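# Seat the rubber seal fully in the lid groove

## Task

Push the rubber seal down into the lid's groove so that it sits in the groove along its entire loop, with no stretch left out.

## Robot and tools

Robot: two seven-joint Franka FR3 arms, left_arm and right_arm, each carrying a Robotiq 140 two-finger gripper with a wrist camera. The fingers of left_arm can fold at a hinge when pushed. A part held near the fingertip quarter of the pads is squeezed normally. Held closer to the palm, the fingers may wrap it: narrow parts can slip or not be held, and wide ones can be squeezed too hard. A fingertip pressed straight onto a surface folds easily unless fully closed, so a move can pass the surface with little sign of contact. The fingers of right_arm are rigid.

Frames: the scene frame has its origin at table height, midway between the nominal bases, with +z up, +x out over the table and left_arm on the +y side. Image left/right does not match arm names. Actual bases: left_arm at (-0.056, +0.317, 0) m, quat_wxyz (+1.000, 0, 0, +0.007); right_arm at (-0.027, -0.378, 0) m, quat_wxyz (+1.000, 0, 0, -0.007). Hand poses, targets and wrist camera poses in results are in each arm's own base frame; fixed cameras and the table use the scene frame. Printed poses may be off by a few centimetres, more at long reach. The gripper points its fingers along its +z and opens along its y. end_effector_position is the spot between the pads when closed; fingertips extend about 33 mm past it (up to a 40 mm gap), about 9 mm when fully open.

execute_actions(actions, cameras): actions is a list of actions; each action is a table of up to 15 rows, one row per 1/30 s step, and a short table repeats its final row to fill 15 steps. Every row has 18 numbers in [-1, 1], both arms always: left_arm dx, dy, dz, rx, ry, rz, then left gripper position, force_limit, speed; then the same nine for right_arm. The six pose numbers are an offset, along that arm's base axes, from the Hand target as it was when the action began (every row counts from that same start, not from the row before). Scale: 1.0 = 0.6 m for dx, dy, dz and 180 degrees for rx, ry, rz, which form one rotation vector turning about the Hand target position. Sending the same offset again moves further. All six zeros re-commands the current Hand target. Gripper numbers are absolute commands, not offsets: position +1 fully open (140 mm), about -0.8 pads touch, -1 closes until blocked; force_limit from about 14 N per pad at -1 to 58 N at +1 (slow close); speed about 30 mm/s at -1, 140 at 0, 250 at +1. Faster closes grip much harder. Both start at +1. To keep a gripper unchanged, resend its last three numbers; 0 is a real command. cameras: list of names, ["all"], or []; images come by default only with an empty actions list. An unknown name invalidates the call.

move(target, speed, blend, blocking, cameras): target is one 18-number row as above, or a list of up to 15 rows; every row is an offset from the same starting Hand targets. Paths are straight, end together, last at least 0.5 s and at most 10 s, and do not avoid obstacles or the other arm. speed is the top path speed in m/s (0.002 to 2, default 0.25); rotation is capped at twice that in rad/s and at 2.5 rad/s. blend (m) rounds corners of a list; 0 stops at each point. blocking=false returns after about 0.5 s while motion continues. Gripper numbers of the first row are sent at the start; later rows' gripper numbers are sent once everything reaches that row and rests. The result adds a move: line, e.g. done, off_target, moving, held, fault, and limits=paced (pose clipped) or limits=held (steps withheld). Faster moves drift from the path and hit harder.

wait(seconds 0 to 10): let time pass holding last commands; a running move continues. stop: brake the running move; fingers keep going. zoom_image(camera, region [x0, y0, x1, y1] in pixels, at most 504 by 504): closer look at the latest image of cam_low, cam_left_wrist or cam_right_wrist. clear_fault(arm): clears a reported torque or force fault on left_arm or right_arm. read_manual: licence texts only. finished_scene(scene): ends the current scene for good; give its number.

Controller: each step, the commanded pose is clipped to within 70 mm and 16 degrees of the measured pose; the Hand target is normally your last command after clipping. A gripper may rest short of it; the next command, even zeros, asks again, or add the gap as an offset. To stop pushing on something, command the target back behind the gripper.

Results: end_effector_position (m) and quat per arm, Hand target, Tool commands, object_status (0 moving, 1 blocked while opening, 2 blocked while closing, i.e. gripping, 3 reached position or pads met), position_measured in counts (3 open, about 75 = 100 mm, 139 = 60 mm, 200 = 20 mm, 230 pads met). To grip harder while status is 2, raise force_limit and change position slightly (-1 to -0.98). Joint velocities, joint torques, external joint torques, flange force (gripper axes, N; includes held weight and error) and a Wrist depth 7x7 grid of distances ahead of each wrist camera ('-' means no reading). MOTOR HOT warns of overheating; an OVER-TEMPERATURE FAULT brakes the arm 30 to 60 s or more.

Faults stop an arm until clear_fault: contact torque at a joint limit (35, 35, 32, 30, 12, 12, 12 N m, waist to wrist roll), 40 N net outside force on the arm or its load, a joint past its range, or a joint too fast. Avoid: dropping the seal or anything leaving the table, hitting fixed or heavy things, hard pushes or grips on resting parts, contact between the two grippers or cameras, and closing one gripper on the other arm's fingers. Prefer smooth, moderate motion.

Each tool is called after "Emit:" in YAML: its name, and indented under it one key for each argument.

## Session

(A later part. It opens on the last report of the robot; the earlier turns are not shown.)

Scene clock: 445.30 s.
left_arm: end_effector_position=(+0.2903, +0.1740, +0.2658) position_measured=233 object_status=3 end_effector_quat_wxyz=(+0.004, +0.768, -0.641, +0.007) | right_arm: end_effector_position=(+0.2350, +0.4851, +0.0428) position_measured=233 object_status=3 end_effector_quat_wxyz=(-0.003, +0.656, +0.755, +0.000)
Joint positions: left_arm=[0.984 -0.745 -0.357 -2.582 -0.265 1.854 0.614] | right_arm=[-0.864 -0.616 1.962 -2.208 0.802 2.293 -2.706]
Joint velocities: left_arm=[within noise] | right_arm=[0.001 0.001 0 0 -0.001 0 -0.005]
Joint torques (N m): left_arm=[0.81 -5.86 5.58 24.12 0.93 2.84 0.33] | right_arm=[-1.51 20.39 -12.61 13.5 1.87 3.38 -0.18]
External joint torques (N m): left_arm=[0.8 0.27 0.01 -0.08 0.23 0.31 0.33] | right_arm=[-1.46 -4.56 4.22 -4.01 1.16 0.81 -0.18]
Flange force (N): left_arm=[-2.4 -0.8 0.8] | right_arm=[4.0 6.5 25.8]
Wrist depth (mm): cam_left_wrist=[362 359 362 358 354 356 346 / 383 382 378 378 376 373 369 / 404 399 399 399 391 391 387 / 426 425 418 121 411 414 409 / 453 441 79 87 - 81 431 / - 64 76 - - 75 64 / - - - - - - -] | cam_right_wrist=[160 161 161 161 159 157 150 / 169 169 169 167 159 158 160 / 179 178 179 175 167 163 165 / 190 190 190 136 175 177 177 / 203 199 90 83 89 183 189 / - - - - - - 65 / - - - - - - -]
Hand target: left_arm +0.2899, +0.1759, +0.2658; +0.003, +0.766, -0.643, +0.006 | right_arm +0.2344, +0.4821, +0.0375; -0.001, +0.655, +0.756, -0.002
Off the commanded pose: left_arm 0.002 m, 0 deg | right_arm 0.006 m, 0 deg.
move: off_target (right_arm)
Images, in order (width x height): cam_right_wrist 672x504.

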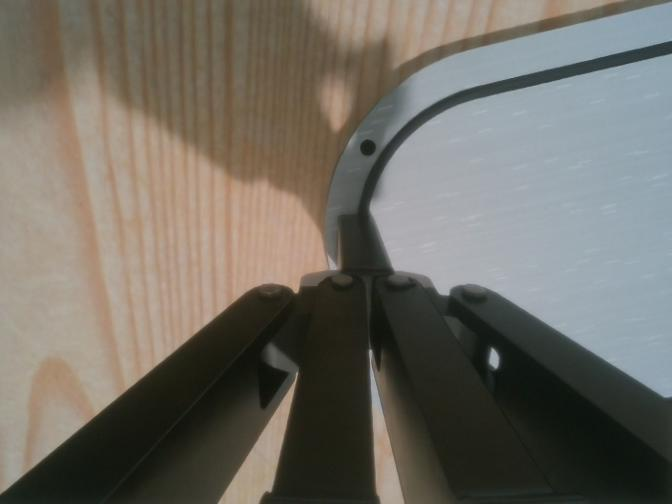

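Emit:
move:
  target:
    - [0,0,0,0,0,0,-1,-1,0,0,0,0.0265,0,0,0,-1,-1,0]
    - [0,0,0,0,0,0,-1,-1,0,0.0098,-0.017,0.0265,0,0,0.07,-1,-1,0]
    - [0,0,0,0,0,0,-1,-1,0,0.0098,-0.017,0.0133,0,0,0.07,-1,-1,0]
    - [0,0,0,0,0,0,-1,-1,0,0.0085,-0.0228,0.002,0,0,0.07,-1,-1,0]
  speed: [0.08,0.08,0.04,0.025]
  blend: [0.004,0.003,0,0]
  cameras: ["cam_right_wrist"]

Emit:
zoom_image:
  camera: "cam_right_wrist"
  region: [220, 0, 440, 270]

Scene clock: 448.70 s.
left_arm: end_effector_position=(+0.2903, +0.1740, +0.2658) position_measured=233 object_status=3 end_effector_quat_wxyz=(+0.004, +0.768, -0.641, +0.007) | right_arm: end_effector_position=(+0.2403, +0.4711, +0.0434) position_measured=233 object_status=3 end_effector_quat_wxyz=(-0.003, +0.569, +0.822, +0.000)
Joint positions: left_arm=[0.984 -0.745 -0.357 -2.582 -0.265 1.854 0.614] | right_arm=[-0.896 -0.533 1.992 -2.253 0.718 2.349 -2.897]
Joint velocities: left_arm=[within noise] | right_arm=[0 0 0 -0.001 0.001 0 -0.004]
Joint torques (N m): left_arm=[0.75 -5.84 5.57 24.08 0.93 2.85 0.36] | right_arm=[-1.11 19.47 -10.75 14.29 1.72 3.33 -0.1]
External joint torques (N m): left_arm=[0.72 0.13 0.01 -0.01 0.24 0.33 0.36] | right_arm=[-1.11 -4.35 3.62 -3.83 1.05 0.79 -0.1]
Flange force (N): left_arm=[-2.2 -0.5 0.7] | right_arm=[3.2 7.1 25.3]
Wrist depth (mm): cam_left_wrist=[364 361 359 357 357 355 348 / 385 379 380 374 374 371 366 / 405 403 399 393 395 395 388 / 426 428 418 121 411 415 411 / 454 443 79 87 - 82 427 / - 64 76 - - 75 64 / - - - - - - -] | cam_right_wrist=[160 160 160 160 159 157 157 / 168 169 170 167 159 158 158 / 178 178 179 175 167 167 166 / 188 190 190 137 175 177 177 / 202 199 90 83 89 183 188 / - - - - - - 65 / - - - - - - -]
Hand target: left_arm +0.2899, +0.1759, +0.2658; +0.003, +0.766, -0.643, +0.006 | right_arm +0.2395, +0.4684, +0.0387; +0.000, +0.568, +0.823, -0.002
Off the commanded pose: left_arm 0.002 m, 0 deg | right_arm 0.005 m, 0 deg.
move: off_target (right_arm)
Images, in order (width x height): cam_right_wrist 672x504.

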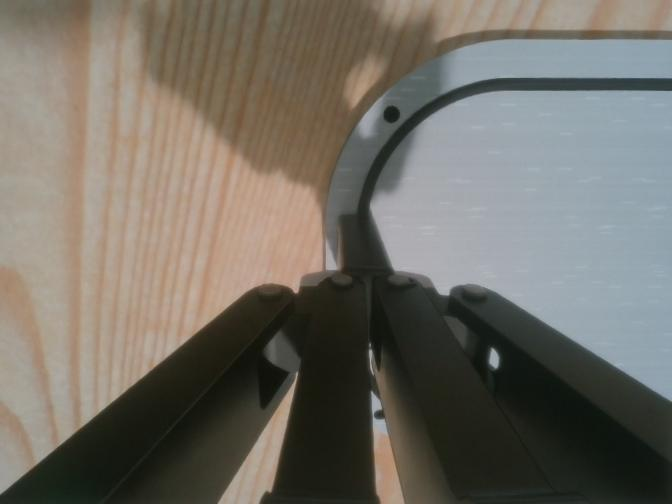

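Scaled by 1.867 from the camera's 672x504 image, which has a finer 960x720 frame.

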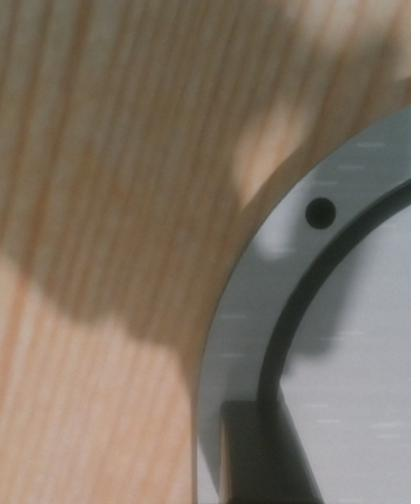

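Emit:
move:
  target:
    - [0,0,0,0,0,0,-1,-1,0,0.002,-0.0,0.06,0,0,0,-1,-1,0]
    - [0,0,0,0,0,0,-1,-1,0,0.03,0.04,0.2,0,0,-0.5,-1,-1,0]
    - [0,0,0,0,0,0,-1,-1,0,0.06,0.07,0.2,0,0,-1.0,-1,-1,0]
  speed: [0.1,0.5,0.5]
  blend: [0.01,0.03,0]
  cameras: ["cam_right_wrist"]

Scene clock: 454.80 s.
left_arm: end_effector_position=(+0.2903, +0.1740, +0.2658) position_measured=233 object_status=3 end_effector_quat_wxyz=(+0.004, +0.768, -0.641, +0.007) | right_arm: end_effector_position=(+0.2760, +0.5101, +0.1587) position_measured=233 object_status=3 end_effector_quat_wxyz=(-0.003, +0.825, -0.566, +0.001)
Joint positions: left_arm=[0.984 -0.745 -0.357 -2.582 -0.265 1.854 0.614] | right_arm=[-0.835 -1.309 1.4 -1.934 1.266 1.515 -0.027]
Joint velocities: left_arm=[within noise] | right_arm=[0 -0.001 0 -0.002 -0.001 0 0.006]
Joint torques (N m): left_arm=[0.8 -5.87 5.54 24.08 0.95 2.84 0.33] | right_arm=[-0.58 29.03 -32.66 7.08 0.89 2.46 0.26]
External joint torques (N m): left_arm=[0.82 0.19 0.02 -0.05 0.25 0.33 0.33] | right_arm=[-0.49 -0.89 -1.54 0.3 0.14 -0.14 0.26]
Flange force (N): left_arm=[-2.4 -0.7 0.8] | right_arm=[-0.7 -0.6 -2.0]
Wrist depth (mm): cam_left_wrist=[367 365 362 360 355 354 349 / 380 381 376 378 374 375 366 / 405 400 396 395 394 389 388 / 430 420 421 121 413 414 411 / 454 442 79 87 - 81 434 / - 64 76 - - 75 64 / - - - - - - -] | cam_right_wrist=[264 253 255 254 260 264 262 / 285 269 270 269 274 280 278 / 302 292 289 287 293 295 296 / 323 321 303 122 319 315 315 / 347 341 89 83 89 332 343 / - - - - - - 65 / - - - - - - -]
Hand target: left_arm +0.2899, +0.1759, +0.2658; +0.003, +0.766, -0.643, +0.006 | right_arm +0.2755, +0.5104, +0.1587; -0.002, +0.823, -0.568, +0.000
Off the commanded pose: left_arm 0.002 m, 0 deg | right_arm 0.001 m, 0 deg.
move: done; limits=paced
Images, in order (width x height): cam_right_wrist 672x504.

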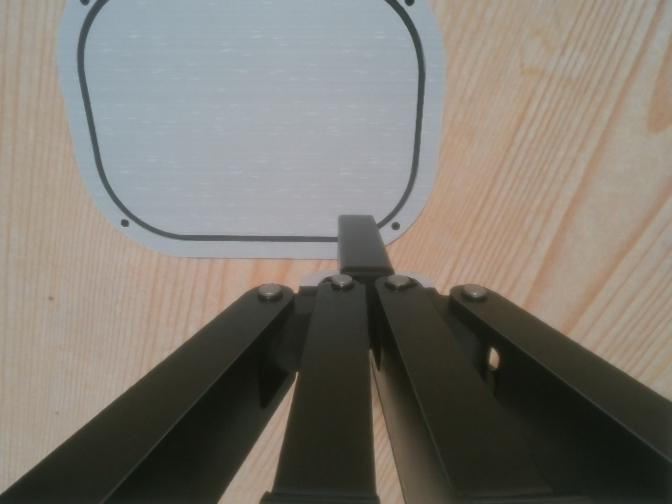

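Emit:
zoom_image:
  camera: "cam_right_wrist"
  region: [60, 80, 260, 260]

Emit:
zoom_image:
  camera: "cam_right_wrist"
  region: [260, 0, 460, 260]

Scaled by 2.520 from the camera's 672x504 image, which has a finer 960x720 frame.

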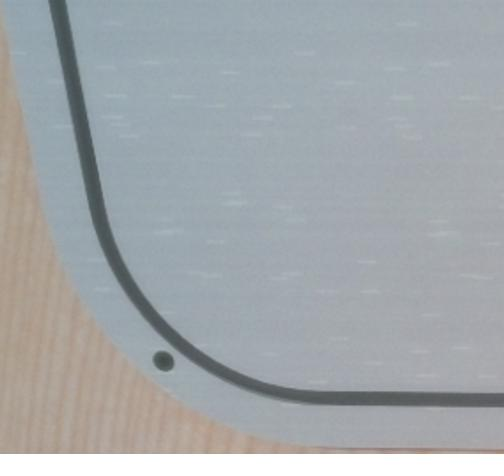

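Scaled by 1.938 from the camera's 672x504 image, which has a finer 960x720 frame.

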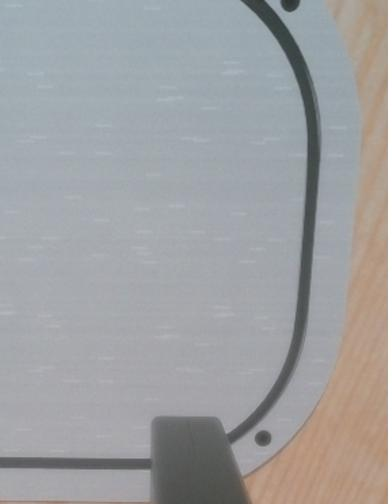

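Emit:
move:
  target: [0,0,0,0,0,0,-1,-1,0,-0.0447,-0.1051,-0.175,0,0,0.01,-1,-1,0]
  speed: 0.2
  cameras: ["cam_right_wrist"]

Scene clock: 459.87 s.
left_arm: end_effector_position=(+0.2903, +0.1740, +0.2658) position_measured=233 object_status=3 end_effector_quat_wxyz=(+0.004, +0.768, -0.641, +0.007) | right_arm: end_effector_position=(+0.2479, +0.4472, +0.0540) position_measured=233 object_status=3 end_effector_quat_wxyz=(+0.000, +0.830, -0.557, +0.000)
Joint positions: left_arm=[0.984 -0.745 -0.357 -2.582 -0.265 1.854 0.614] | right_arm=[-0.672 -1.403 1.534 -2.238 1.417 1.646 -0.155]
Joint velocities: left_arm=[within noise] | right_arm=[-0.001 0 -0.001 -0.001 0 0.001 -0.005]
Joint torques (N m): left_arm=[0.77 -5.85 5.56 24.1 0.94 2.85 0.31] | right_arm=[0.54 23.34 -31.62 3.75 1.31 2.72 -0.1]
External joint torques (N m): left_arm=[0.78 0.09 0.05 0 0.24 0.34 0.31] | right_arm=[0.68 -1.23 -1.2 -0.37 0.56 0.12 -0.1]
Flange force (N): left_arm=[-2.2 -0.5 0.6] | right_arm=[1.3 3.8 -0.5]
Wrist depth (mm): cam_left_wrist=[366 362 360 360 355 355 348 / 386 381 377 376 374 369 367 / 402 400 401 398 391 392 388 / 426 424 418 121 412 412 413 / 449 450 79 87 - 82 434 / - 64 76 - - 75 64 / - - - - - - -] | cam_right_wrist=[- 161 162 167 170 170 170 / 172 171 170 172 181 180 180 / 182 182 181 181 192 192 191 / 193 194 193 136 205 204 205 / 212 205 90 83 89 213 220 / - - - - - - 65 / - - - - - - -]
Hand target: left_arm +0.2899, +0.1759, +0.2658; +0.003, +0.766, -0.643, +0.006 | right_arm +0.2486, +0.4473, +0.0537; -0.002, +0.832, -0.555, +0.000
Off the commanded pose: left_arm 0.002 m, 0 deg | right_arm 0.001 m, 0 deg.
move: done
Images, in order (width x height): cam_right_wrist 672x504.

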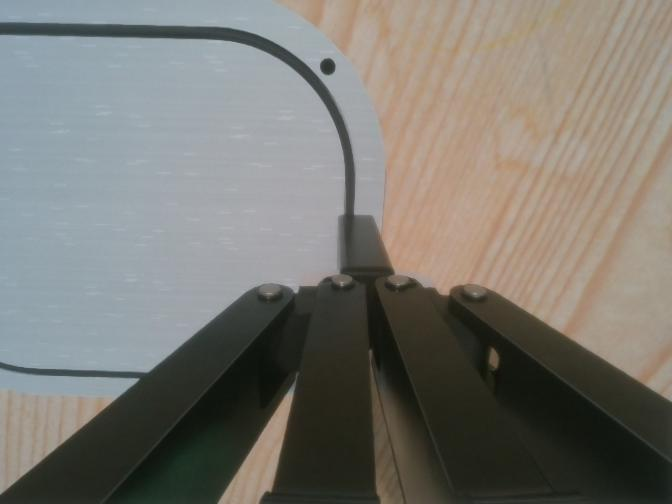

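Emit:
move:
  target:
    - [0,0,0,0,0,0,-1,-1,0,0.0047,0.0018,-0.018,0,0,0,-1,-1,0]
    - [0,0,0,0,0,0,-1,-1,0,0.0047,0.0018,-0.0245,0,0,0,-1,-1,0]
  speed: [0.06,0.02]
  cameras: ["cam_right_wrist"]

Emit:
zoom_image:
  camera: "cam_right_wrist"
  region: [220, 0, 440, 270]

Scene clock: 461.40 s.
left_arm: end_effector_position=(+0.2903, +0.1740, +0.2658) position_measured=233 object_status=3 end_effector_quat_wxyz=(+0.004, +0.768, -0.641, +0.007) | right_arm: end_effector_position=(+0.2502, +0.4476, +0.0396) position_measured=233 object_status=3 end_effector_quat_wxyz=(+0.000, +0.831, -0.557, +0.000)
Joint positions: left_arm=[0.984 -0.745 -0.357 -2.582 -0.265 1.854 0.614] | right_arm=[-0.682 -1.412 1.565 -2.236 1.443 1.663 -0.161]
Joint torques (N m): left_arm=[0.76 -5.85 5.56 24.1 0.94 2.85 0.31] | right_arm=[-0.62 23.4 -30.99 3.7 1.46 2.78 -0.13]
External joint torques (N m): left_arm=[0.79 0.26 0.04 -0.15 0.24 0.32 0.31] | right_arm=[-0.72 -1.39 -0.58 -0.06 0.7 0.19 -0.13]
Flange force (N): left_arm=[-2.4 -0.6 1.0] | right_arm=[0.4 -1.9 1.4]
Wrist depth (mm): cam_left_wrist=[362 362 359 358 354 353 349 / 382 380 378 375 376 370 365 / 400 399 400 395 395 392 386 / 426 425 421 121 409 418 408 / 455 442 79 87 - 81 426 / - 64 76 - - 75 64 / - - - - - - -] | cam_right_wrist=[148 150 149 155 158 157 158 / 157 157 157 159 168 167 166 / 167 167 169 166 179 178 177 / 183 179 178 136 188 189 190 / 187 189 90 83 89 198 203 / - - - - - - 65 / - - - - - - -]
Hand target: left_arm +0.2899, +0.1759, +0.2658; +0.003, +0.766, -0.643, +0.006 | right_arm +0.2515, +0.4484, +0.0390; -0.002, +0.832, -0.555, +0.000
Off the commanded pose: left_arm 0.002 m, 0 deg | right_arm 0.002 m, 0 deg.
move: done
Images, in order (width x height): cam_right_wrist 672x504.

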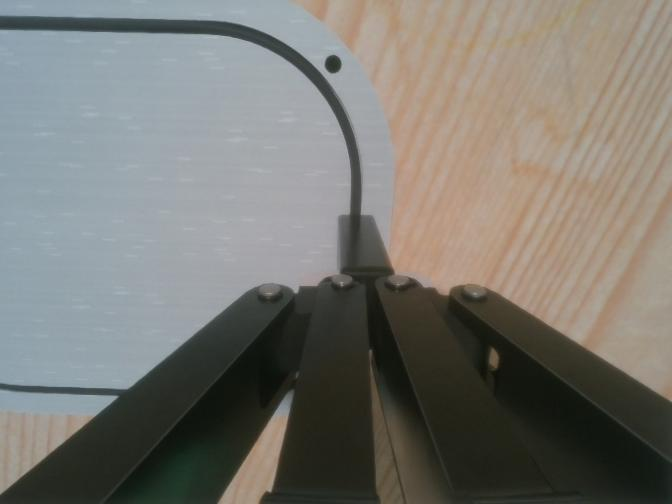

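Scaled by 1.867 from the camera's 672x504 image, which has a finer 960x720 frame.

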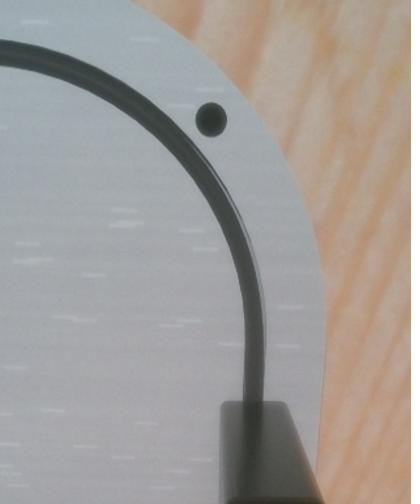

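Emit:
move:
  target: [0,0,0,0,0,0,-1,-1,0,0,0,-0.0085,0,0,0,-1,-1,0]
  speed: 0.02

Scene clock: 462.27 s.
left_arm: end_effector_position=(+0.2903, +0.1740, +0.2658) position_measured=233 object_status=3 end_effector_quat_wxyz=(+0.004, +0.768, -0.641, +0.007) | right_arm: end_effector_position=(+0.2514, +0.4481, +0.0392) position_measured=233 object_status=3 end_effector_quat_wxyz=(-0.002, +0.831, -0.557, +0.000)
Joint positions: left_arm=[0.984 -0.745 -0.357 -2.582 -0.265 1.854 0.614] | right_arm=[-0.683 -1.413 1.567 -2.236 1.445 1.668 -0.162]
Joint torques (N m): left_arm=[0.77 -5.85 5.6 24.11 0.93 2.86 0.33] | right_arm=[-0.79 22.41 -25.39 4.52 3.01 3.25 -0.16]
External joint torques (N m): left_arm=[0.78 0.22 0.07 -0.08 0.23 0.34 0.33] | right_arm=[-0.78 -2.35 5.05 0.86 2.26 0.65 -0.16]
Flange force (N): left_arm=[-2.4 -0.6 0.9] | right_arm=[-2.9 -6.3 17.1]
Wrist depth (mm): cam_left_wrist=[365 362 357 360 357 352 349 / 382 378 377 378 373 374 365 / 403 398 399 391 392 393 388 / 426 424 424 121 414 414 409 / 452 443 79 87 - 82 435 / - 64 76 - - 75 64 / - - - - - - -] | cam_right_wrist=[150 149 149 154 158 157 157 / 157 157 156 156 167 166 166 / 167 167 169 166 178 178 176 / 179 180 178 155 188 189 188 / - 189 90 83 89 197 202 / - - - - - - 65 / - - - - - - -]
Hand target: left_arm +0.2899, +0.1759, +0.2658; +0.003, +0.766, -0.643, +0.006 | right_arm +0.2515, +0.4484, +0.0339; -0.002, +0.832, -0.555, +0.000
Off the commanded pose: left_arm 0.002 m, 0 deg | right_arm 0.005 m, 0 deg.
move: off_target (right_arm)

Emit:
move:
  target:
    - [0,0,0,0,0,0,-1,-1,0,-0.003,-0.0013,-0.0023,0,0,0,-1,-1,0]
    - [0,0,0,0,0,0,-1,-1,0,0,0,0.027,0,0,0,-1,-1,0]
    - [0,0,0,0,0,0,-1,-1,0,0.009,-0.0215,0.027,0,0,0.02,-1,-1,0]
    - [0,0,0,0,0,0,-1,-1,0,0.009,-0.0215,0.011,0,0,0.02,-1,-1,0]
    - [0,0,0,0,0,0,-1,-1,0,0.0065,-0.0226,-0.0012,0,0,0.02,-1,-1,0]
  speed: [0.02,0.06,0.08,0.04,0.02]
  blend: [0,0.003,0.003,0,0]
  cameras: ["cam_right_wrist"]

Emit:
zoom_image:
  camera: "cam_right_wrist"
  region: [220, 0, 440, 270]

Scene clock: 465.17 s.
left_arm: end_effector_position=(+0.2903, +0.1740, +0.2658) position_measured=233 object_status=3 end_effector_quat_wxyz=(+0.004, +0.768, -0.641, +0.007) | right_arm: end_effector_position=(+0.2561, +0.4365, +0.0394) position_measured=233 object_status=3 end_effector_quat_wxyz=(-0.004, +0.847, -0.531, +0.000)
Joint positions: left_arm=[0.984 -0.745 -0.357 -2.582 -0.265 1.854 0.614] | right_arm=[-0.68 -1.402 1.566 -2.267 1.444 1.68 -0.251]
Joint torques (N m): left_arm=[0.77 -5.83 5.56 24.09 0.92 2.85 0.31] | right_arm=[-0.59 21.37 -24.15 3.36 2.38 2.94 -0.07]
External joint torques (N m): left_arm=[0.82 0.17 0.1 -0.04 0.23 0.34 0.3] | right_arm=[-0.64 -2.73 6.07 -0.62 1.59 0.31 -0.06]
Flange force (N): left_arm=[-2.4 -0.6 0.7] | right_arm=[-0.1 -2.4 18.4]
Wrist depth (mm): cam_left_wrist=[363 364 359 358 359 353 348 / 382 384 379 374 373 374 370 / 402 400 400 398 392 392 390 / 425 423 422 121 409 412 412 / 449 445 79 87 - 81 431 / - 64 75 - - 75 64 / - - - - - - -] | cam_right_wrist=[148 148 148 156 157 157 156 / 157 158 159 158 167 166 165 / 167 167 167 166 177 178 177 / 180 179 179 155 188 189 188 / 191 193 90 83 89 196 202 / - - - - - - 65 / - - - - - - -]
Hand target: left_arm +0.2899, +0.1759, +0.2658; +0.003, +0.766, -0.643, +0.006 | right_arm +0.2554, +0.4349, +0.0332; -0.002, +0.849, -0.529, +0.000
Off the commanded pose: left_arm 0.002 m, 0 deg | right_arm 0.006 m, 0 deg.
move: off_target (right_arm)
Images, in order (width x height): cam_right_wrist 672x504.

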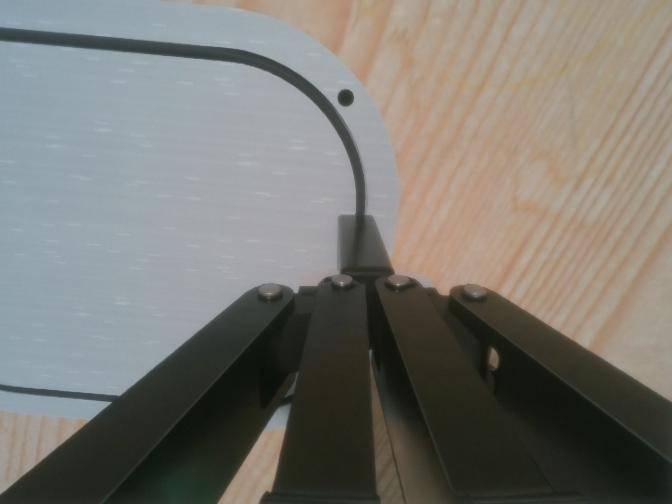

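Scaled by 1.867 from the camera's 672x504 image, which has a finer 960x720 frame.

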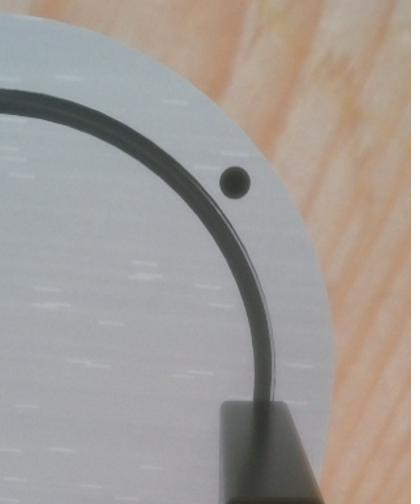

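Emit:
move:
  target:
    - [0,0,0,0,0,0,-1,-1,0,0,0,0.028,0,0,0,-1,-1,0]
    - [0,0,0,0,0,0,-1,-1,0,0.0115,-0.018,0.028,0,0,0.033,-1,-1,0]
    - [0,0,0,0,0,0,-1,-1,0,0.0115,-0.018,0.012,0,0,0.033,-1,-1,0]
    - [0,0,0,0,0,0,-1,-1,0,0.0087,-0.0198,-0.001,0,0,0.033,-1,-1,0]
  speed: [0.06,0.08,0.04,0.02]
  blend: [0.003,0.003,0,0]
  cameras: ["cam_right_wrist"]

Emit:
zoom_image:
  camera: "cam_right_wrist"
  region: [220, 0, 440, 270]

Scene clock: 467.73 s.
left_arm: end_effector_position=(+0.2903, +0.1740, +0.2658) position_measured=233 object_status=3 end_effector_quat_wxyz=(+0.004, +0.768, -0.641, +0.007) | right_arm: end_effector_position=(+0.2608, +0.4248, +0.0396) position_measured=233 object_status=3 end_effector_quat_wxyz=(-0.004, +0.874, -0.486, -0.001)
Joint positions: left_arm=[0.984 -0.745 -0.357 -2.582 -0.265 1.854 0.614] | right_arm=[-0.682 -1.39 1.565 -2.292 1.438 1.689 -0.381]
Joint velocities: left_arm=[within noise] | right_arm=[0 -0.002 0.001 -0.002 0.002 0.002 -0.006]
Joint torques (N m): left_arm=[0.77 -5.84 5.6 24.1 0.94 2.84 0.31] | right_arm=[-0.76 20.15 -22.52 4.06 2.71 3.26 -0.19]
External joint torques (N m): left_arm=[0.76 0.2 0.04 -0.03 0.25 0.33 0.31] | right_arm=[-0.85 -3.27 7.21 -0.13 1.93 0.65 -0.19]
Flange force (N): left_arm=[-2.3 -0.7 0.7] | right_arm=[-0.4 -5.2 22.6]
Wrist depth (mm): cam_left_wrist=[366 362 358 360 355 355 351 / 382 382 377 378 373 376 366 / 402 399 397 395 391 392 390 / 427 422 424 121 410 414 409 / 452 443 79 87 - 81 433 / - 64 75 - - 75 64 / - - - - - - -] | cam_right_wrist=[150 148 155 158 158 157 156 / 158 159 157 158 167 166 165 / 168 167 169 166 177 177 176 / 180 178 179 154 187 189 188 / 193 192 90 83 89 196 202 / - - - - - - 65 / - - - - - - -]
Hand target: left_arm +0.2899, +0.1759, +0.2658; +0.003, +0.766, -0.643, +0.006 | right_arm +0.2606, +0.4230, +0.0326; -0.002, +0.875, -0.484, +0.000
Off the commanded pose: left_arm 0.002 m, 0 deg | right_arm 0.007 m, 0 deg.
move: off_target (right_arm)
Images, in order (width x height): cam_right_wrist 672x504.

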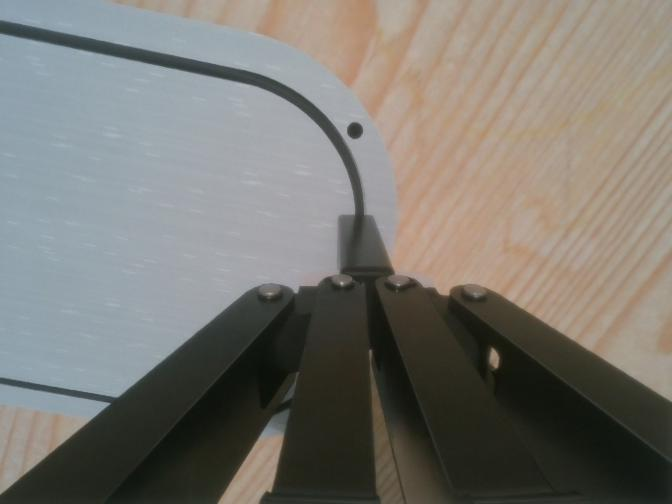

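Scaled by 1.867 from the camera's 672x504 image, which has a finer 960x720 frame.

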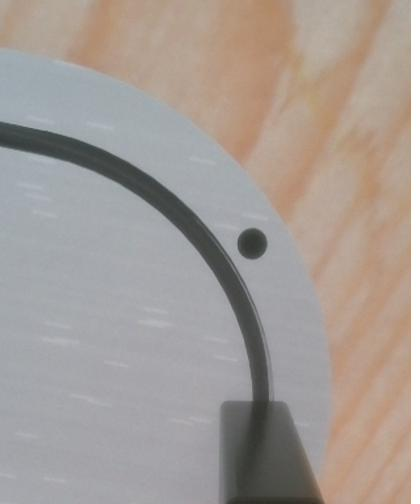

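Emit:
move:
  target:
    - [0,0,0,0,0,0,-1,-1,0,0,0,0.029,0,0,0,-1,-1,0]
    - [0,0,0,0,0,0,-1,-1,0,0.0142,-0.0163,0.029,0,0,0.072,-1,-1,0]
    - [0,0,0,0,0,0,-1,-1,0,0.0142,-0.0163,0.0133,0,0,0.072,-1,-1,0]
    - [0,0,0,0,0,0,-1,-1,0,0.0107,-0.0198,0.0003,0,0,0.072,-1,-1,0]
  speed: [0.06,0.08,0.04,0.02]
  blend: [0.003,0.003,0,0]
  cameras: ["cam_right_wrist"]

Emit:
zoom_image:
  camera: "cam_right_wrist"
  region: [220, 0, 440, 270]

Scene clock: 470.97 s.
left_arm: end_effector_position=(+0.2903, +0.1740, +0.2658) position_measured=233 object_status=3 end_effector_quat_wxyz=(+0.004, +0.768, -0.641, +0.007) | right_arm: end_effector_position=(+0.2674, +0.4137, +0.0399) position_measured=233 object_status=3 end_effector_quat_wxyz=(-0.005, +0.923, -0.384, -0.001)
Joint positions: left_arm=[0.984 -0.745 -0.357 -2.582 -0.265 1.854 0.614] | right_arm=[-0.689 -1.375 1.565 -2.314 1.432 1.703 -0.636]
Joint velocities: left_arm=[within noise] | right_arm=[0.004 0 0.001 -0.003 0.003 0.002 -0.006]
Joint torques (N m): left_arm=[0.75 -5.86 5.58 24.1 0.93 2.84 0.31] | right_arm=[-0.87 19.81 -22.19 2.89 2.54 3.13 -0.19]
External joint torques (N m): left_arm=[0.8 0.21 0.09 -0.08 0.24 0.32 0.31] | right_arm=[-0.9 -3.09 7.34 -1.57 1.74 0.49 -0.19]
Flange force (N): left_arm=[-2.4 -0.6 0.8] | right_arm=[1.9 -1.0 22.8]
Wrist depth (mm): cam_left_wrist=[363 363 360 355 357 356 350 / 384 379 378 375 372 376 365 / 406 399 398 399 395 392 384 / 423 422 420 121 411 412 411 / 450 445 79 87 - 81 428 / - 64 76 - - 75 64 / - - - - - - -] | cam_right_wrist=[151 149 151 158 158 157 156 / 159 158 157 158 167 166 165 / 166 168 169 166 177 176 175 / 181 180 178 154 187 188 187 / 194 192 89 83 89 195 200 / - - - - - - 65 / - - - - - - -]
Hand target: left_arm +0.2899, +0.1759, +0.2658; +0.003, +0.766, -0.643, +0.006 | right_arm +0.2670, +0.4111, +0.0328; -0.002, +0.924, -0.382, +0.000
Off the commanded pose: left_arm 0.002 m, 0 deg | right_arm 0.008 m, 0 deg.
move: off_target (right_arm)
Images, in order (width x height): cam_right_wrist 672x504.

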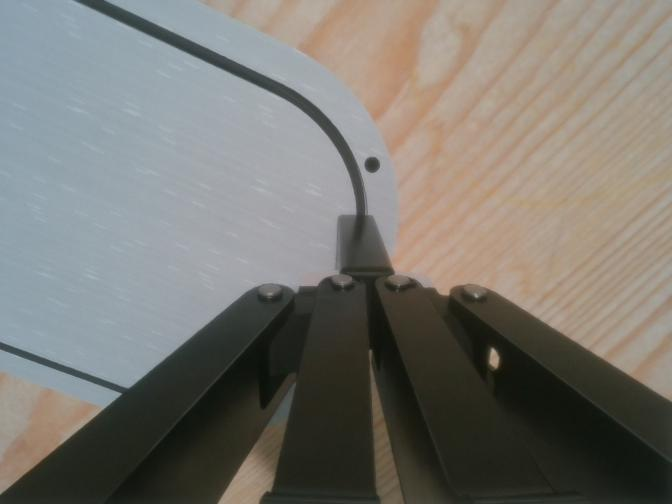

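Scaled by 1.867 from the camera's 672x504 image, which has a finer 960x720 frame.

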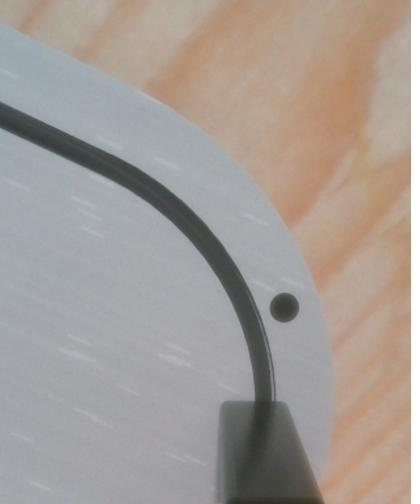

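Emit:
move:
  target:
    - [0,0,0,0,0,0,-1,-1,0,0,0,0.029,0,0,0,-1,-1,0]
    - [0,0,0,0,0,0,-1,-1,0,0.019,-0.0118,0.029,0,0,0.072,-1,-1,0]
    - [0,0,0,0,0,0,-1,-1,0,0.019,-0.0118,0.0137,0,0,0.072,-1,-1,0]
    - [0,0,0,0,0,0,-1,-1,0,0.0165,-0.016,0.0007,0,0,0.072,-1,-1,0]
  speed: [0.06,0.08,0.04,0.02]
  blend: [0.003,0.003,0,0]
  cameras: ["cam_right_wrist"]

Emit:
zoom_image:
  camera: "cam_right_wrist"
  region: [220, 0, 440, 270]

Scene clock: 474.30 s.
left_arm: end_effector_position=(+0.2903, +0.1740, +0.2658) position_measured=233 object_status=3 end_effector_quat_wxyz=(+0.004, +0.768, -0.641, +0.007) | right_arm: end_effector_position=(+0.2768, +0.4041, +0.0400) position_measured=233 object_status=3 end_effector_quat_wxyz=(-0.005, +0.961, -0.277, -0.001)
Joint positions: left_arm=[0.984 -0.745 -0.357 -2.582 -0.265 1.854 0.614] | right_arm=[-0.711 -1.358 1.568 -2.322 1.422 1.715 -0.891]
Joint velocities: left_arm=[within noise] | right_arm=[0.001 -0.001 0 -0.002 0.001 0 -0.006]
Joint torques (N m): left_arm=[0.73 -5.89 5.55 24.12 0.93 2.84 0.33] | right_arm=[-1 19.38 -21.85 3.96 2.54 3.29 -0.19]
External joint torques (N m): left_arm=[0.72 0.13 0 -0.06 0.23 0.32 0.33] | right_arm=[-0.87 -3.24 7.49 -0.71 1.73 0.63 -0.19]
Flange force (N): left_arm=[-2.1 -0.4 0.8] | right_arm=[2.2 -3.6 23.4]
Wrist depth (mm): cam_left_wrist=[364 363 359 358 356 355 349 / 385 382 380 376 372 371 368 / 404 402 397 396 395 392 388 / 426 422 421 121 411 411 412 / 447 442 79 87 - 81 427 / - 64 76 - - 75 64 / - - - - - - -] | cam_right_wrist=[152 150 151 158 158 157 156 / 159 159 158 161 167 166 165 / 167 168 169 166 177 177 176 / - 180 179 155 187 188 187 / 193 192 90 83 89 196 201 / - - - - - - 65 / - - - - - - -]
Hand target: left_arm +0.2899, +0.1759, +0.2658; +0.003, +0.766, -0.643, +0.006 | right_arm +0.2769, +0.4015, +0.0332; -0.002, +0.961, -0.275, +0.000
Off the commanded pose: left_arm 0.002 m, 0 deg | right_arm 0.007 m, 0 deg.
move: off_target (right_arm)
Images, in order (width x height): cam_right_wrist 672x504.

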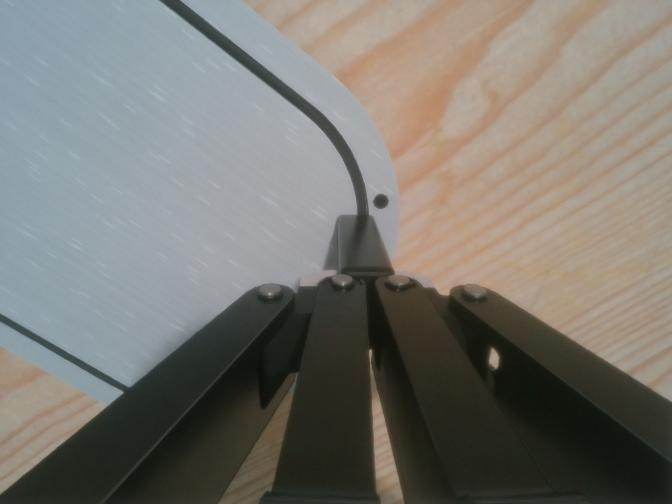

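Scaled by 1.867 from the camera's 672x504 image, which has a finer 960x720 frame.

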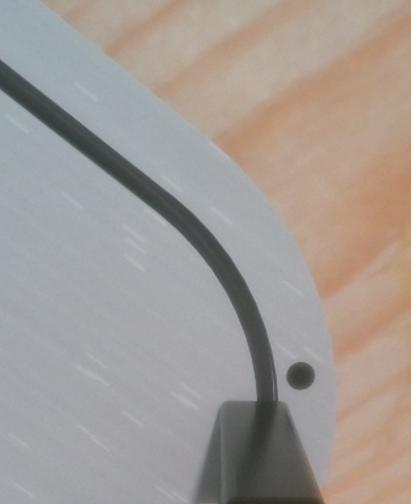

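Emit:
move:
  target:
    - [0,0,0,0,0,0,-1,-1,0,0,0,0.029,0,0,0,-1,-1,0]
    - [0,0,0,0,0,0,-1,-1,0,0.0212,-0.0087,0.029,0,0,0.072,-1,-1,0]
    - [0,0,0,0,0,0,-1,-1,0,0.0212,-0.0087,0.0133,0,0,0.072,-1,-1,0]
    - [0,0,0,0,0,0,-1,-1,0,0.0195,-0.0134,0.0005,0,0,0.072,-1,-1,0]
  speed: [0.06,0.08,0.04,0.02]
  blend: [0.003,0.003,0,0]
  cameras: ["cam_right_wrist"]

Emit:
zoom_image:
  camera: "cam_right_wrist"
  region: [220, 0, 440, 270]

Scene clock: 477.63 s.
left_arm: end_effector_position=(+0.2903, +0.1740, +0.2658) position_measured=233 object_status=3 end_effector_quat_wxyz=(+0.004, +0.768, -0.641, +0.007) | right_arm: end_effector_position=(+0.2881, +0.3964, +0.0401) position_measured=233 object_status=3 end_effector_quat_wxyz=(-0.005, +0.986, -0.167, -0.002)
Joint positions: left_arm=[0.984 -0.745 -0.357 -2.582 -0.265 1.854 0.614] | right_arm=[-0.741 -1.34 1.572 -2.321 1.412 1.728 -1.144]
Joint velocities: left_arm=[within noise] | right_arm=[0.001 0.001 -0.001 0 0.001 0.001 -0.005]
Joint torques (N m): left_arm=[0.8 -5.87 5.56 24.12 0.93 2.84 0.38] | right_arm=[-1.38 19 -22.05 4 2.53 3.42 -0.23]
External joint torques (N m): left_arm=[0.79 0.18 0 0.02 0.24 0.34 0.38] | right_arm=[-1.42 -3.63 7.16 -1.09 1.68 0.77 -0.23]
Flange force (N): left_arm=[-2.4 -0.7 0.7] | right_arm=[4.3 -2.9 23.4]
Wrist depth (mm): cam_left_wrist=[366 361 360 355 355 355 349 / 384 384 378 376 375 373 366 / 402 402 399 396 392 393 390 / 424 424 422 121 413 411 410 / 453 446 79 87 - 82 430 / - 64 76 - - 75 64 / - - - - - - -] | cam_right_wrist=[150 150 150 158 158 157 156 / 159 159 158 161 168 166 165 / 168 168 167 167 177 177 175 / 181 180 181 155 186 187 187 / - 189 90 83 89 195 199 / - - - - - - 65 / - - - - - - -]
Hand target: left_arm +0.2899, +0.1759, +0.2658; +0.003, +0.766, -0.643, +0.006 | right_arm +0.2886, +0.3935, +0.0335; -0.002, +0.986, -0.165, +0.000
Off the commanded pose: left_arm 0.002 m, 0 deg | right_arm 0.007 m, 0 deg.
move: off_target (right_arm)
Images, in order (width x height): cam_right_wrist 672x504.

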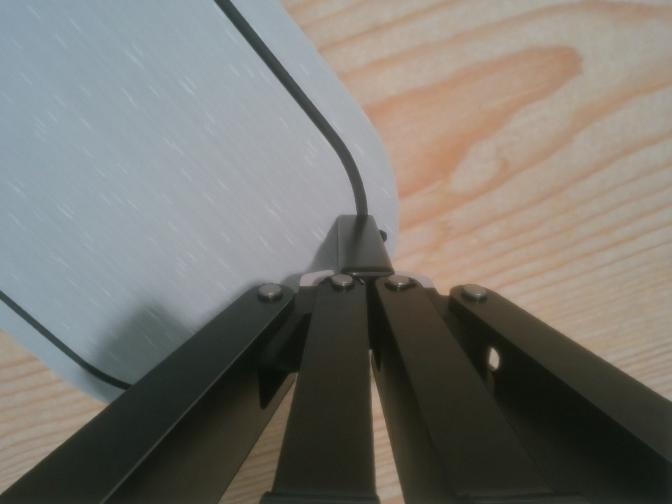

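Scaled by 1.867 from the camera's 672x504 image, which has a finer 960x720 frame.

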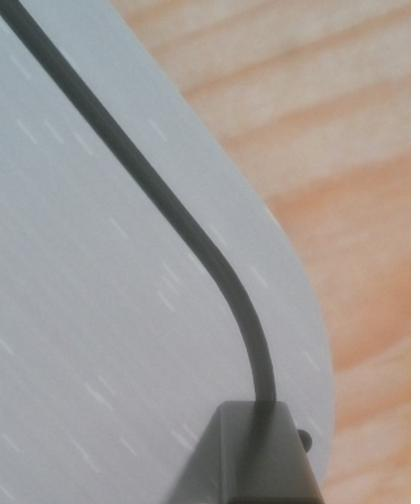

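Emit:
move:
  target:
    - [0,0,0,0,0,0,-1,-1,0,0,0,0.0285,0,0,0,-1,-1,0]
    - [0,0,0,0,0,0,-1,-1,0,0.0232,-0.0038,0.0285,0,0,0.072,-1,-1,0]
    - [0,0,0,0,0,0,-1,-1,0,0.0232,-0.0038,0.013,0,0,0.072,-1,-1,0]
    - [0,0,0,0,0,0,-1,-1,0,0.0227,-0.0088,0.0005,0,0,0.072,-1,-1,0]
  speed: [0.06,0.08,0.04,0.02]
  blend: [0.003,0.003,0,0]
  cameras: ["cam_right_wrist"]

Emit:
zoom_image:
  camera: "cam_right_wrist"
  region: [220, 0, 440, 270]

Scene clock: 482.27 s.
left_arm: end_effector_position=(+0.2903, +0.1740, +0.2658) position_measured=233 object_status=3 end_effector_quat_wxyz=(+0.004, +0.768, -0.641, +0.007) | right_arm: end_effector_position=(+0.3010, +0.3911, +0.0401) position_measured=233 object_status=3 end_effector_quat_wxyz=(-0.005, +0.999, -0.054, -0.002)
Joint positions: left_arm=[0.984 -0.745 -0.357 -2.582 -0.265 1.854 0.614] | right_arm=[-0.78 -1.322 1.579 -2.308 1.401 1.74 -1.394]
Joint velocities: left_arm=[within noise] | right_arm=[0.001 0 0 -0.001 0.001 0 -0.005]
Joint torques (N m): left_arm=[0.79 -5.83 5.57 24.16 0.92 2.86 0.34] | right_arm=[-1.58 19 -22.53 4.21 2.56 3.67 -0.17]
External joint torques (N m): left_arm=[0.78 0.19 0.03 0.01 0.23 0.34 0.34] | right_arm=[-1.6 -3.9 6.75 -1.21 1.69 1.03 -0.17]
Flange force (N): left_arm=[-2.4 -0.8 0.7] | right_arm=[5.2 -1.7 23.0]
Wrist depth (mm): cam_left_wrist=[365 362 360 356 357 356 349 / 383 380 378 376 373 373 368 / 402 402 399 396 395 390 390 / 431 426 418 121 414 415 406 / 452 445 79 87 - 82 430 / - 64 76 - - 75 64 / - - - - - - -] | cam_right_wrist=[151 150 149 157 159 158 157 / 160 159 158 162 167 166 166 / 167 169 169 165 178 176 175 / 181 178 179 155 187 188 187 / 193 192 90 83 89 195 199 / - - - - - - 65 / - - - - - - -]
Hand target: left_arm +0.2899, +0.1759, +0.2658; +0.003, +0.766, -0.643, +0.006 | right_arm +0.3022, +0.3882, +0.0338; -0.002, +0.999, -0.053, -0.001
Off the commanded pose: left_arm 0.002 m, 0 deg | right_arm 0.007 m, 0 deg.
move: off_target (right_arm)
Images, in order (width x height): cam_right_wrist 672x504.

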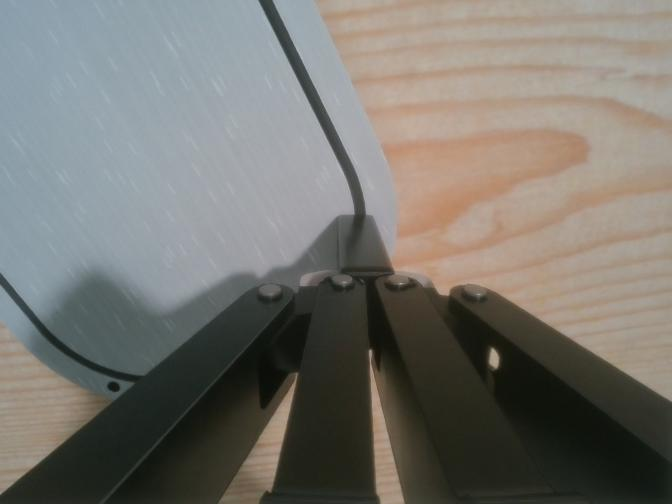

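Scaled by 1.867 from the camera's 672x504 image, which has a finer 960x720 frame.

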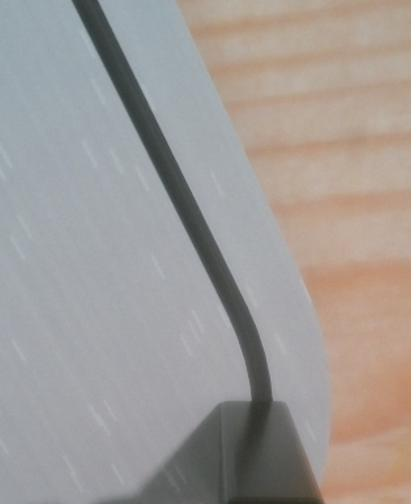

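Emit:
move:
  target:
    - [0,0,0,0,0,0,-1,-1,0,0,0,0.028,0,0,0,-1,-1,0]
    - [0,0,0,0,0,0,-1,-1,0,0.0235,0.0015,0.028,0,0,0.072,-1,-1,0]
    - [0,0,0,0,0,0,-1,-1,0,0.0235,0.0015,0.0125,0,0,0.072,-1,-1,0]
    - [0,0,0,0,0,0,-1,-1,0,0.0241,-0.0035,0.0005,0,0,0.072,-1,-1,0]
  speed: [0.06,0.08,0.04,0.02]
  blend: [0.003,0.003,0,0]
  cameras: ["cam_right_wrist"]

Emit:
zoom_image:
  camera: "cam_right_wrist"
  region: [220, 0, 440, 270]

Scene clock: 485.63 s.
left_arm: end_effector_position=(+0.2903, +0.1740, +0.2658) position_measured=233 object_status=3 end_effector_quat_wxyz=(+0.004, +0.768, -0.641, +0.007) | right_arm: end_effector_position=(+0.3148, +0.3888, +0.0400) position_measured=233 object_status=3 end_effector_quat_wxyz=(-0.005, +0.998, +0.059, -0.003)
Joint positions: left_arm=[0.984 -0.745 -0.357 -2.582 -0.265 1.854 0.614] | right_arm=[-0.825 -1.305 1.589 -2.283 1.388 1.751 -1.638]
Joint velocities: left_arm=[within noise] | right_arm=[0.001 0 0 0.001 0 0 -0.005]
Joint torques (N m): left_arm=[0.73 -5.88 5.57 24.17 0.92 2.84 0.33] | right_arm=[-1.93 19.28 -23.21 4.75 2.69 4.02 -0.15]
External joint torques (N m): left_arm=[0.72 0.14 0.03 0.02 0.22 0.33 0.33] | right_arm=[-1.96 -4.09 6.08 -1.03 1.81 1.4 -0.15]
Flange force (N): left_arm=[-2.2 -0.6 0.6] | right_arm=[6.9 -0.8 22.3]
Wrist depth (mm): cam_left_wrist=[362 363 358 356 356 352 351 / 382 379 377 376 378 372 367 / 400 403 398 395 395 395 388 / 428 427 421 121 411 416 411 / 456 447 79 87 - 81 430 / - 64 76 - - 75 64 / - - - - - - -] | cam_right_wrist=[151 150 150 151 159 159 157 / 159 159 159 158 168 166 166 / 167 169 169 165 179 177 175 / - 180 178 136 187 187 186 / 193 189 90 83 89 195 199 / - - - - - - 65 / - - - - - - -]
Hand target: left_arm +0.2899, +0.1759, +0.2658; +0.003, +0.766, -0.643, +0.006 | right_arm +0.3167, +0.3861, +0.0341; -0.002, +0.998, +0.060, -0.001
Off the commanded pose: left_arm 0.002 m, 0 deg | right_arm 0.007 m, 0 deg.
move: off_target (right_arm)
Images, in order (width x height): cam_right_wrist 672x504.

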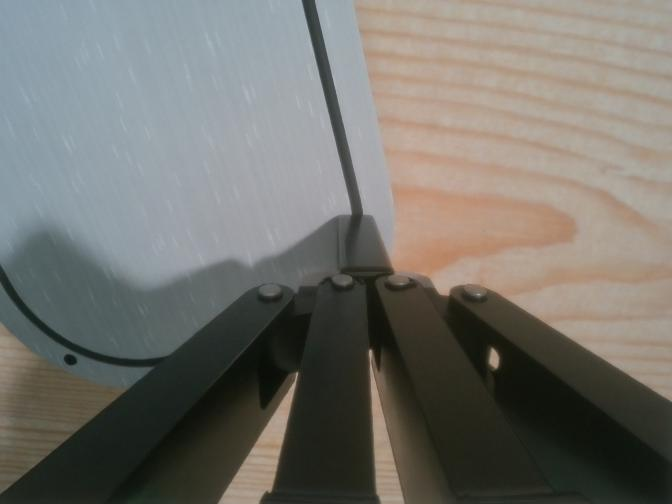

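Scaled by 1.867 from the camera's 672x504 image, which has a finer 960x720 frame.

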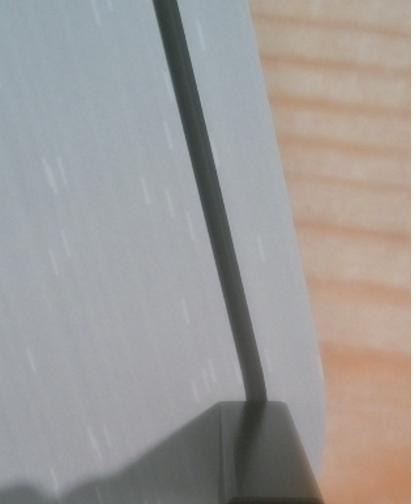

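Emit:
move:
  target:
    - [0,0,0,0,0,0,-1,-1,0,0,0,0.028,0,0,0,-1,-1,0]
    - [0,0,0,0,0,0,-1,-1,0,0.0218,0.0087,0.028,0,0,0.067,-1,-1,0]
    - [0,0,0,0,0,0,-1,-1,0,0.0218,0.0087,0.0123,0,0,0.067,-1,-1,0]
    - [0,0,0,0,0,0,-1,-1,0,0.0205,0.0047,0.0007,0,0,0.067,-1,-1,0]
  speed: [0.06,0.08,0.04,0.02]
  blend: [0.003,0.003,0,0]
  cameras: ["cam_right_wrist"]

Emit:
zoom_image:
  camera: "cam_right_wrist"
  region: [220, 0, 440, 270]

Scene clock: 488.87 s.
left_arm: end_effector_position=(+0.2903, +0.1740, +0.2658) position_measured=233 object_status=3 end_effector_quat_wxyz=(+0.004, +0.768, -0.641, +0.007) | right_arm: end_effector_position=(+0.3279, +0.3911, +0.0399) position_measured=233 object_status=3 end_effector_quat_wxyz=(-0.004, +0.987, +0.163, -0.002)
Joint positions: left_arm=[0.984 -0.745 -0.357 -2.582 -0.265 1.854 0.614] | right_arm=[-0.869 -1.289 1.602 -2.249 1.376 1.764 -1.852]
Joint velocities: left_arm=[within noise] | right_arm=[-0.001 0 -0.001 0 -0.001 0 -0.005]
Joint torques (N m): left_arm=[0.78 -5.83 5.53 24.11 0.93 2.84 0.32] | right_arm=[-1.17 20.55 -24.3 5 2.47 3.58 -0.18]
External joint torques (N m): left_arm=[0.79 0.21 0.02 -0.01 0.23 0.34 0.32] | right_arm=[-1.16 -3.65 5.33 -1.11 1.57 0.94 -0.18]
Flange force (N): left_arm=[-2.4 -0.8 0.7] | right_arm=[3.8 0.7 18.7]
Wrist depth (mm): cam_left_wrist=[364 362 359 360 358 355 351 / 382 378 378 378 373 374 366 / 401 403 397 395 391 394 386 / 427 423 423 121 411 415 408 / 457 445 79 87 - 81 427 / - 64 76 - - 75 64 / - - - - - - -] | cam_right_wrist=[151 151 150 150 159 158 158 / 159 159 159 158 168 167 167 / - 168 170 167 178 177 176 / - 178 182 154 187 188 187 / 192 189 90 83 89 195 199 / - - - - - - 65 / - - - - - - -]
Hand target: left_arm +0.2899, +0.1759, +0.2658; +0.003, +0.766, -0.643, +0.006 | right_arm +0.3290, +0.3889, +0.0345; -0.002, +0.986, +0.165, -0.001
Off the commanded pose: left_arm 0.002 m, 0 deg | right_arm 0.006 m, 0 deg.
move: off_target (right_arm)
Images, in order (width x height): cam_right_wrist 672x504.

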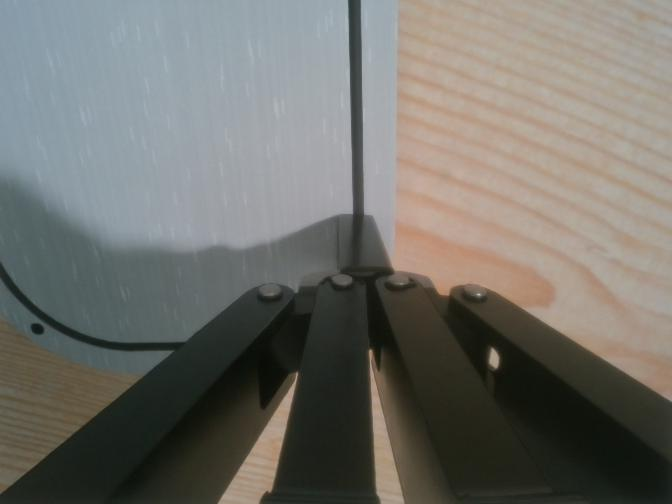

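Scaled by 1.867 from the camera's 672x504 image, which has a finer 960x720 frame.

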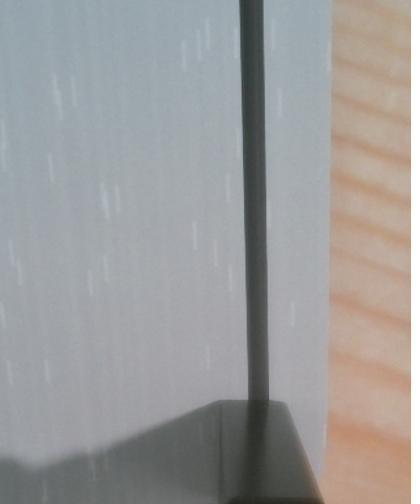

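Emit:
move:
  target:
    - [0,0,0,0,0,0,-1,-1,0,0,0,0.028,0,0,0,-1,-1,0]
    - [0,0,0,0,0,0,-1,-1,0,0.0253,0.0123,0.028,0,0,0.011,-1,-1,0]
    - [0,0,0,0,0,0,-1,-1,0,0.0253,0.0123,0.012,0,0,0.011,-1,-1,0]
    - [0,0,0,0,0,0,-1,-1,0,0.0243,0.0088,-0.0007,0,0,0.011,-1,-1,0]
    - [0,0,0,0,0,0,-1,-1,0,0.0253,0.0123,0.029,0,0,0.011,-1,-1,0]
    - [0,0,0,0,0,0,-1,-1,0,0.0503,0.0215,0.029,0,0,0.011,-1,-1,0]
    - [0,0,0,0,0,0,-1,-1,0,0.0503,0.0215,0.0123,0,0,0.011,-1,-1,0]
    - [0,0,0,0,0,0,-1,-1,0,0.0493,0.018,-0.0003,0,0,0.011,-1,-1,0]
  speed: [0.06,0.08,0.04,0.02,0.06,0.08,0.04,0.02]
  blend: [0.003,0.003,0,0,0.003,0.003,0,0]
  cameras: ["cam_right_wrist"]

Emit:
zoom_image:
  camera: "cam_right_wrist"
  region: [220, 0, 440, 270]

Scene clock: 492.57 s.
left_arm: end_effector_position=(+0.2903, +0.1740, +0.2658) position_measured=233 object_status=3 end_effector_quat_wxyz=(+0.004, +0.768, -0.641, +0.007) | right_arm: end_effector_position=(+0.3573, +0.4014, +0.0392) position_measured=233 object_status=3 end_effector_quat_wxyz=(-0.004, +0.984, +0.181, -0.003)
Joint positions: left_arm=[0.984 -0.745 -0.357 -2.582 -0.265 1.854 0.614] | right_arm=[-0.97 -1.288 1.624 -2.155 1.367 1.763 -1.89]
Joint velocities: left_arm=[within noise] | right_arm=[0.001 0.001 -0.001 -0.002 0.004 0 -0.004]
Joint torques (N m): left_arm=[0.75 -5.87 5.59 24.08 0.95 2.84 0.3] | right_arm=[-0.97 22.67 -26.1 5.42 2.43 3.61 -0.16]
External joint torques (N m): left_arm=[0.74 0.12 0.06 0 0.26 0.34 0.3] | right_arm=[-0.86 -3.86 4.26 -0.8 1.53 0.98 -0.16]
Flange force (N): left_arm=[-2.2 -0.5 0.6] | right_arm=[3.1 0.4 15.8]
Wrist depth (mm): cam_left_wrist=[360 359 359 359 356 353 353 / 386 382 376 376 378 365 363 / 402 403 399 396 395 392 390 / 426 422 417 121 412 411 411 / 451 445 79 87 - 81 431 / - 64 76 - - 75 64 / - - - - - - -] | cam_right_wrist=[- 151 150 149 160 159 158 / 162 160 159 159 168 167 166 / - 169 170 165 179 178 176 / 179 179 178 137 187 189 188 / 192 188 90 83 89 195 200 / - - - - - - 65 / - - - - - - -]
Hand target: left_arm +0.2899, +0.1759, +0.2658; +0.003, +0.766, -0.643, +0.006 | right_arm +0.3586, +0.3997, +0.0344; -0.002, +0.983, +0.182, -0.001
Off the commanded pose: left_arm 0.002 m, 0 deg | right_arm 0.005 m, 0 deg.
move: off_target (right_arm)
Images, in order (width x height): cam_right_wrist 672x504.

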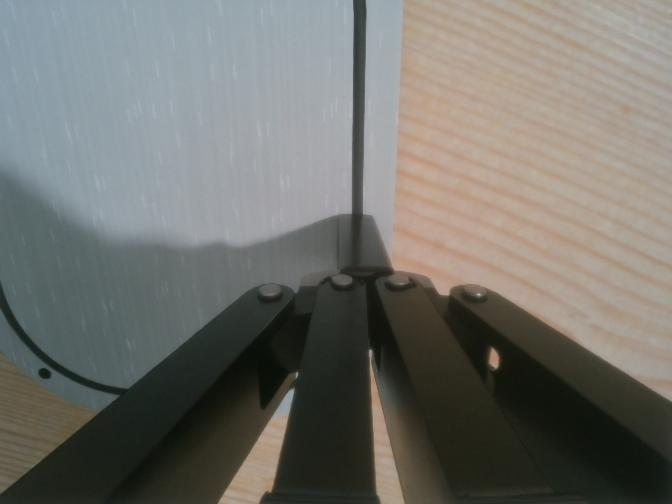

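Scaled by 1.867 from the camera's 672x504 image, which has a finer 960x720 frame.

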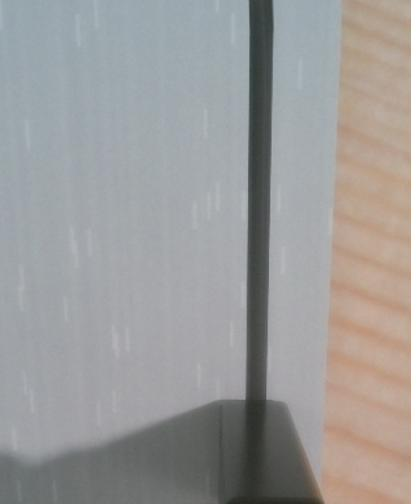

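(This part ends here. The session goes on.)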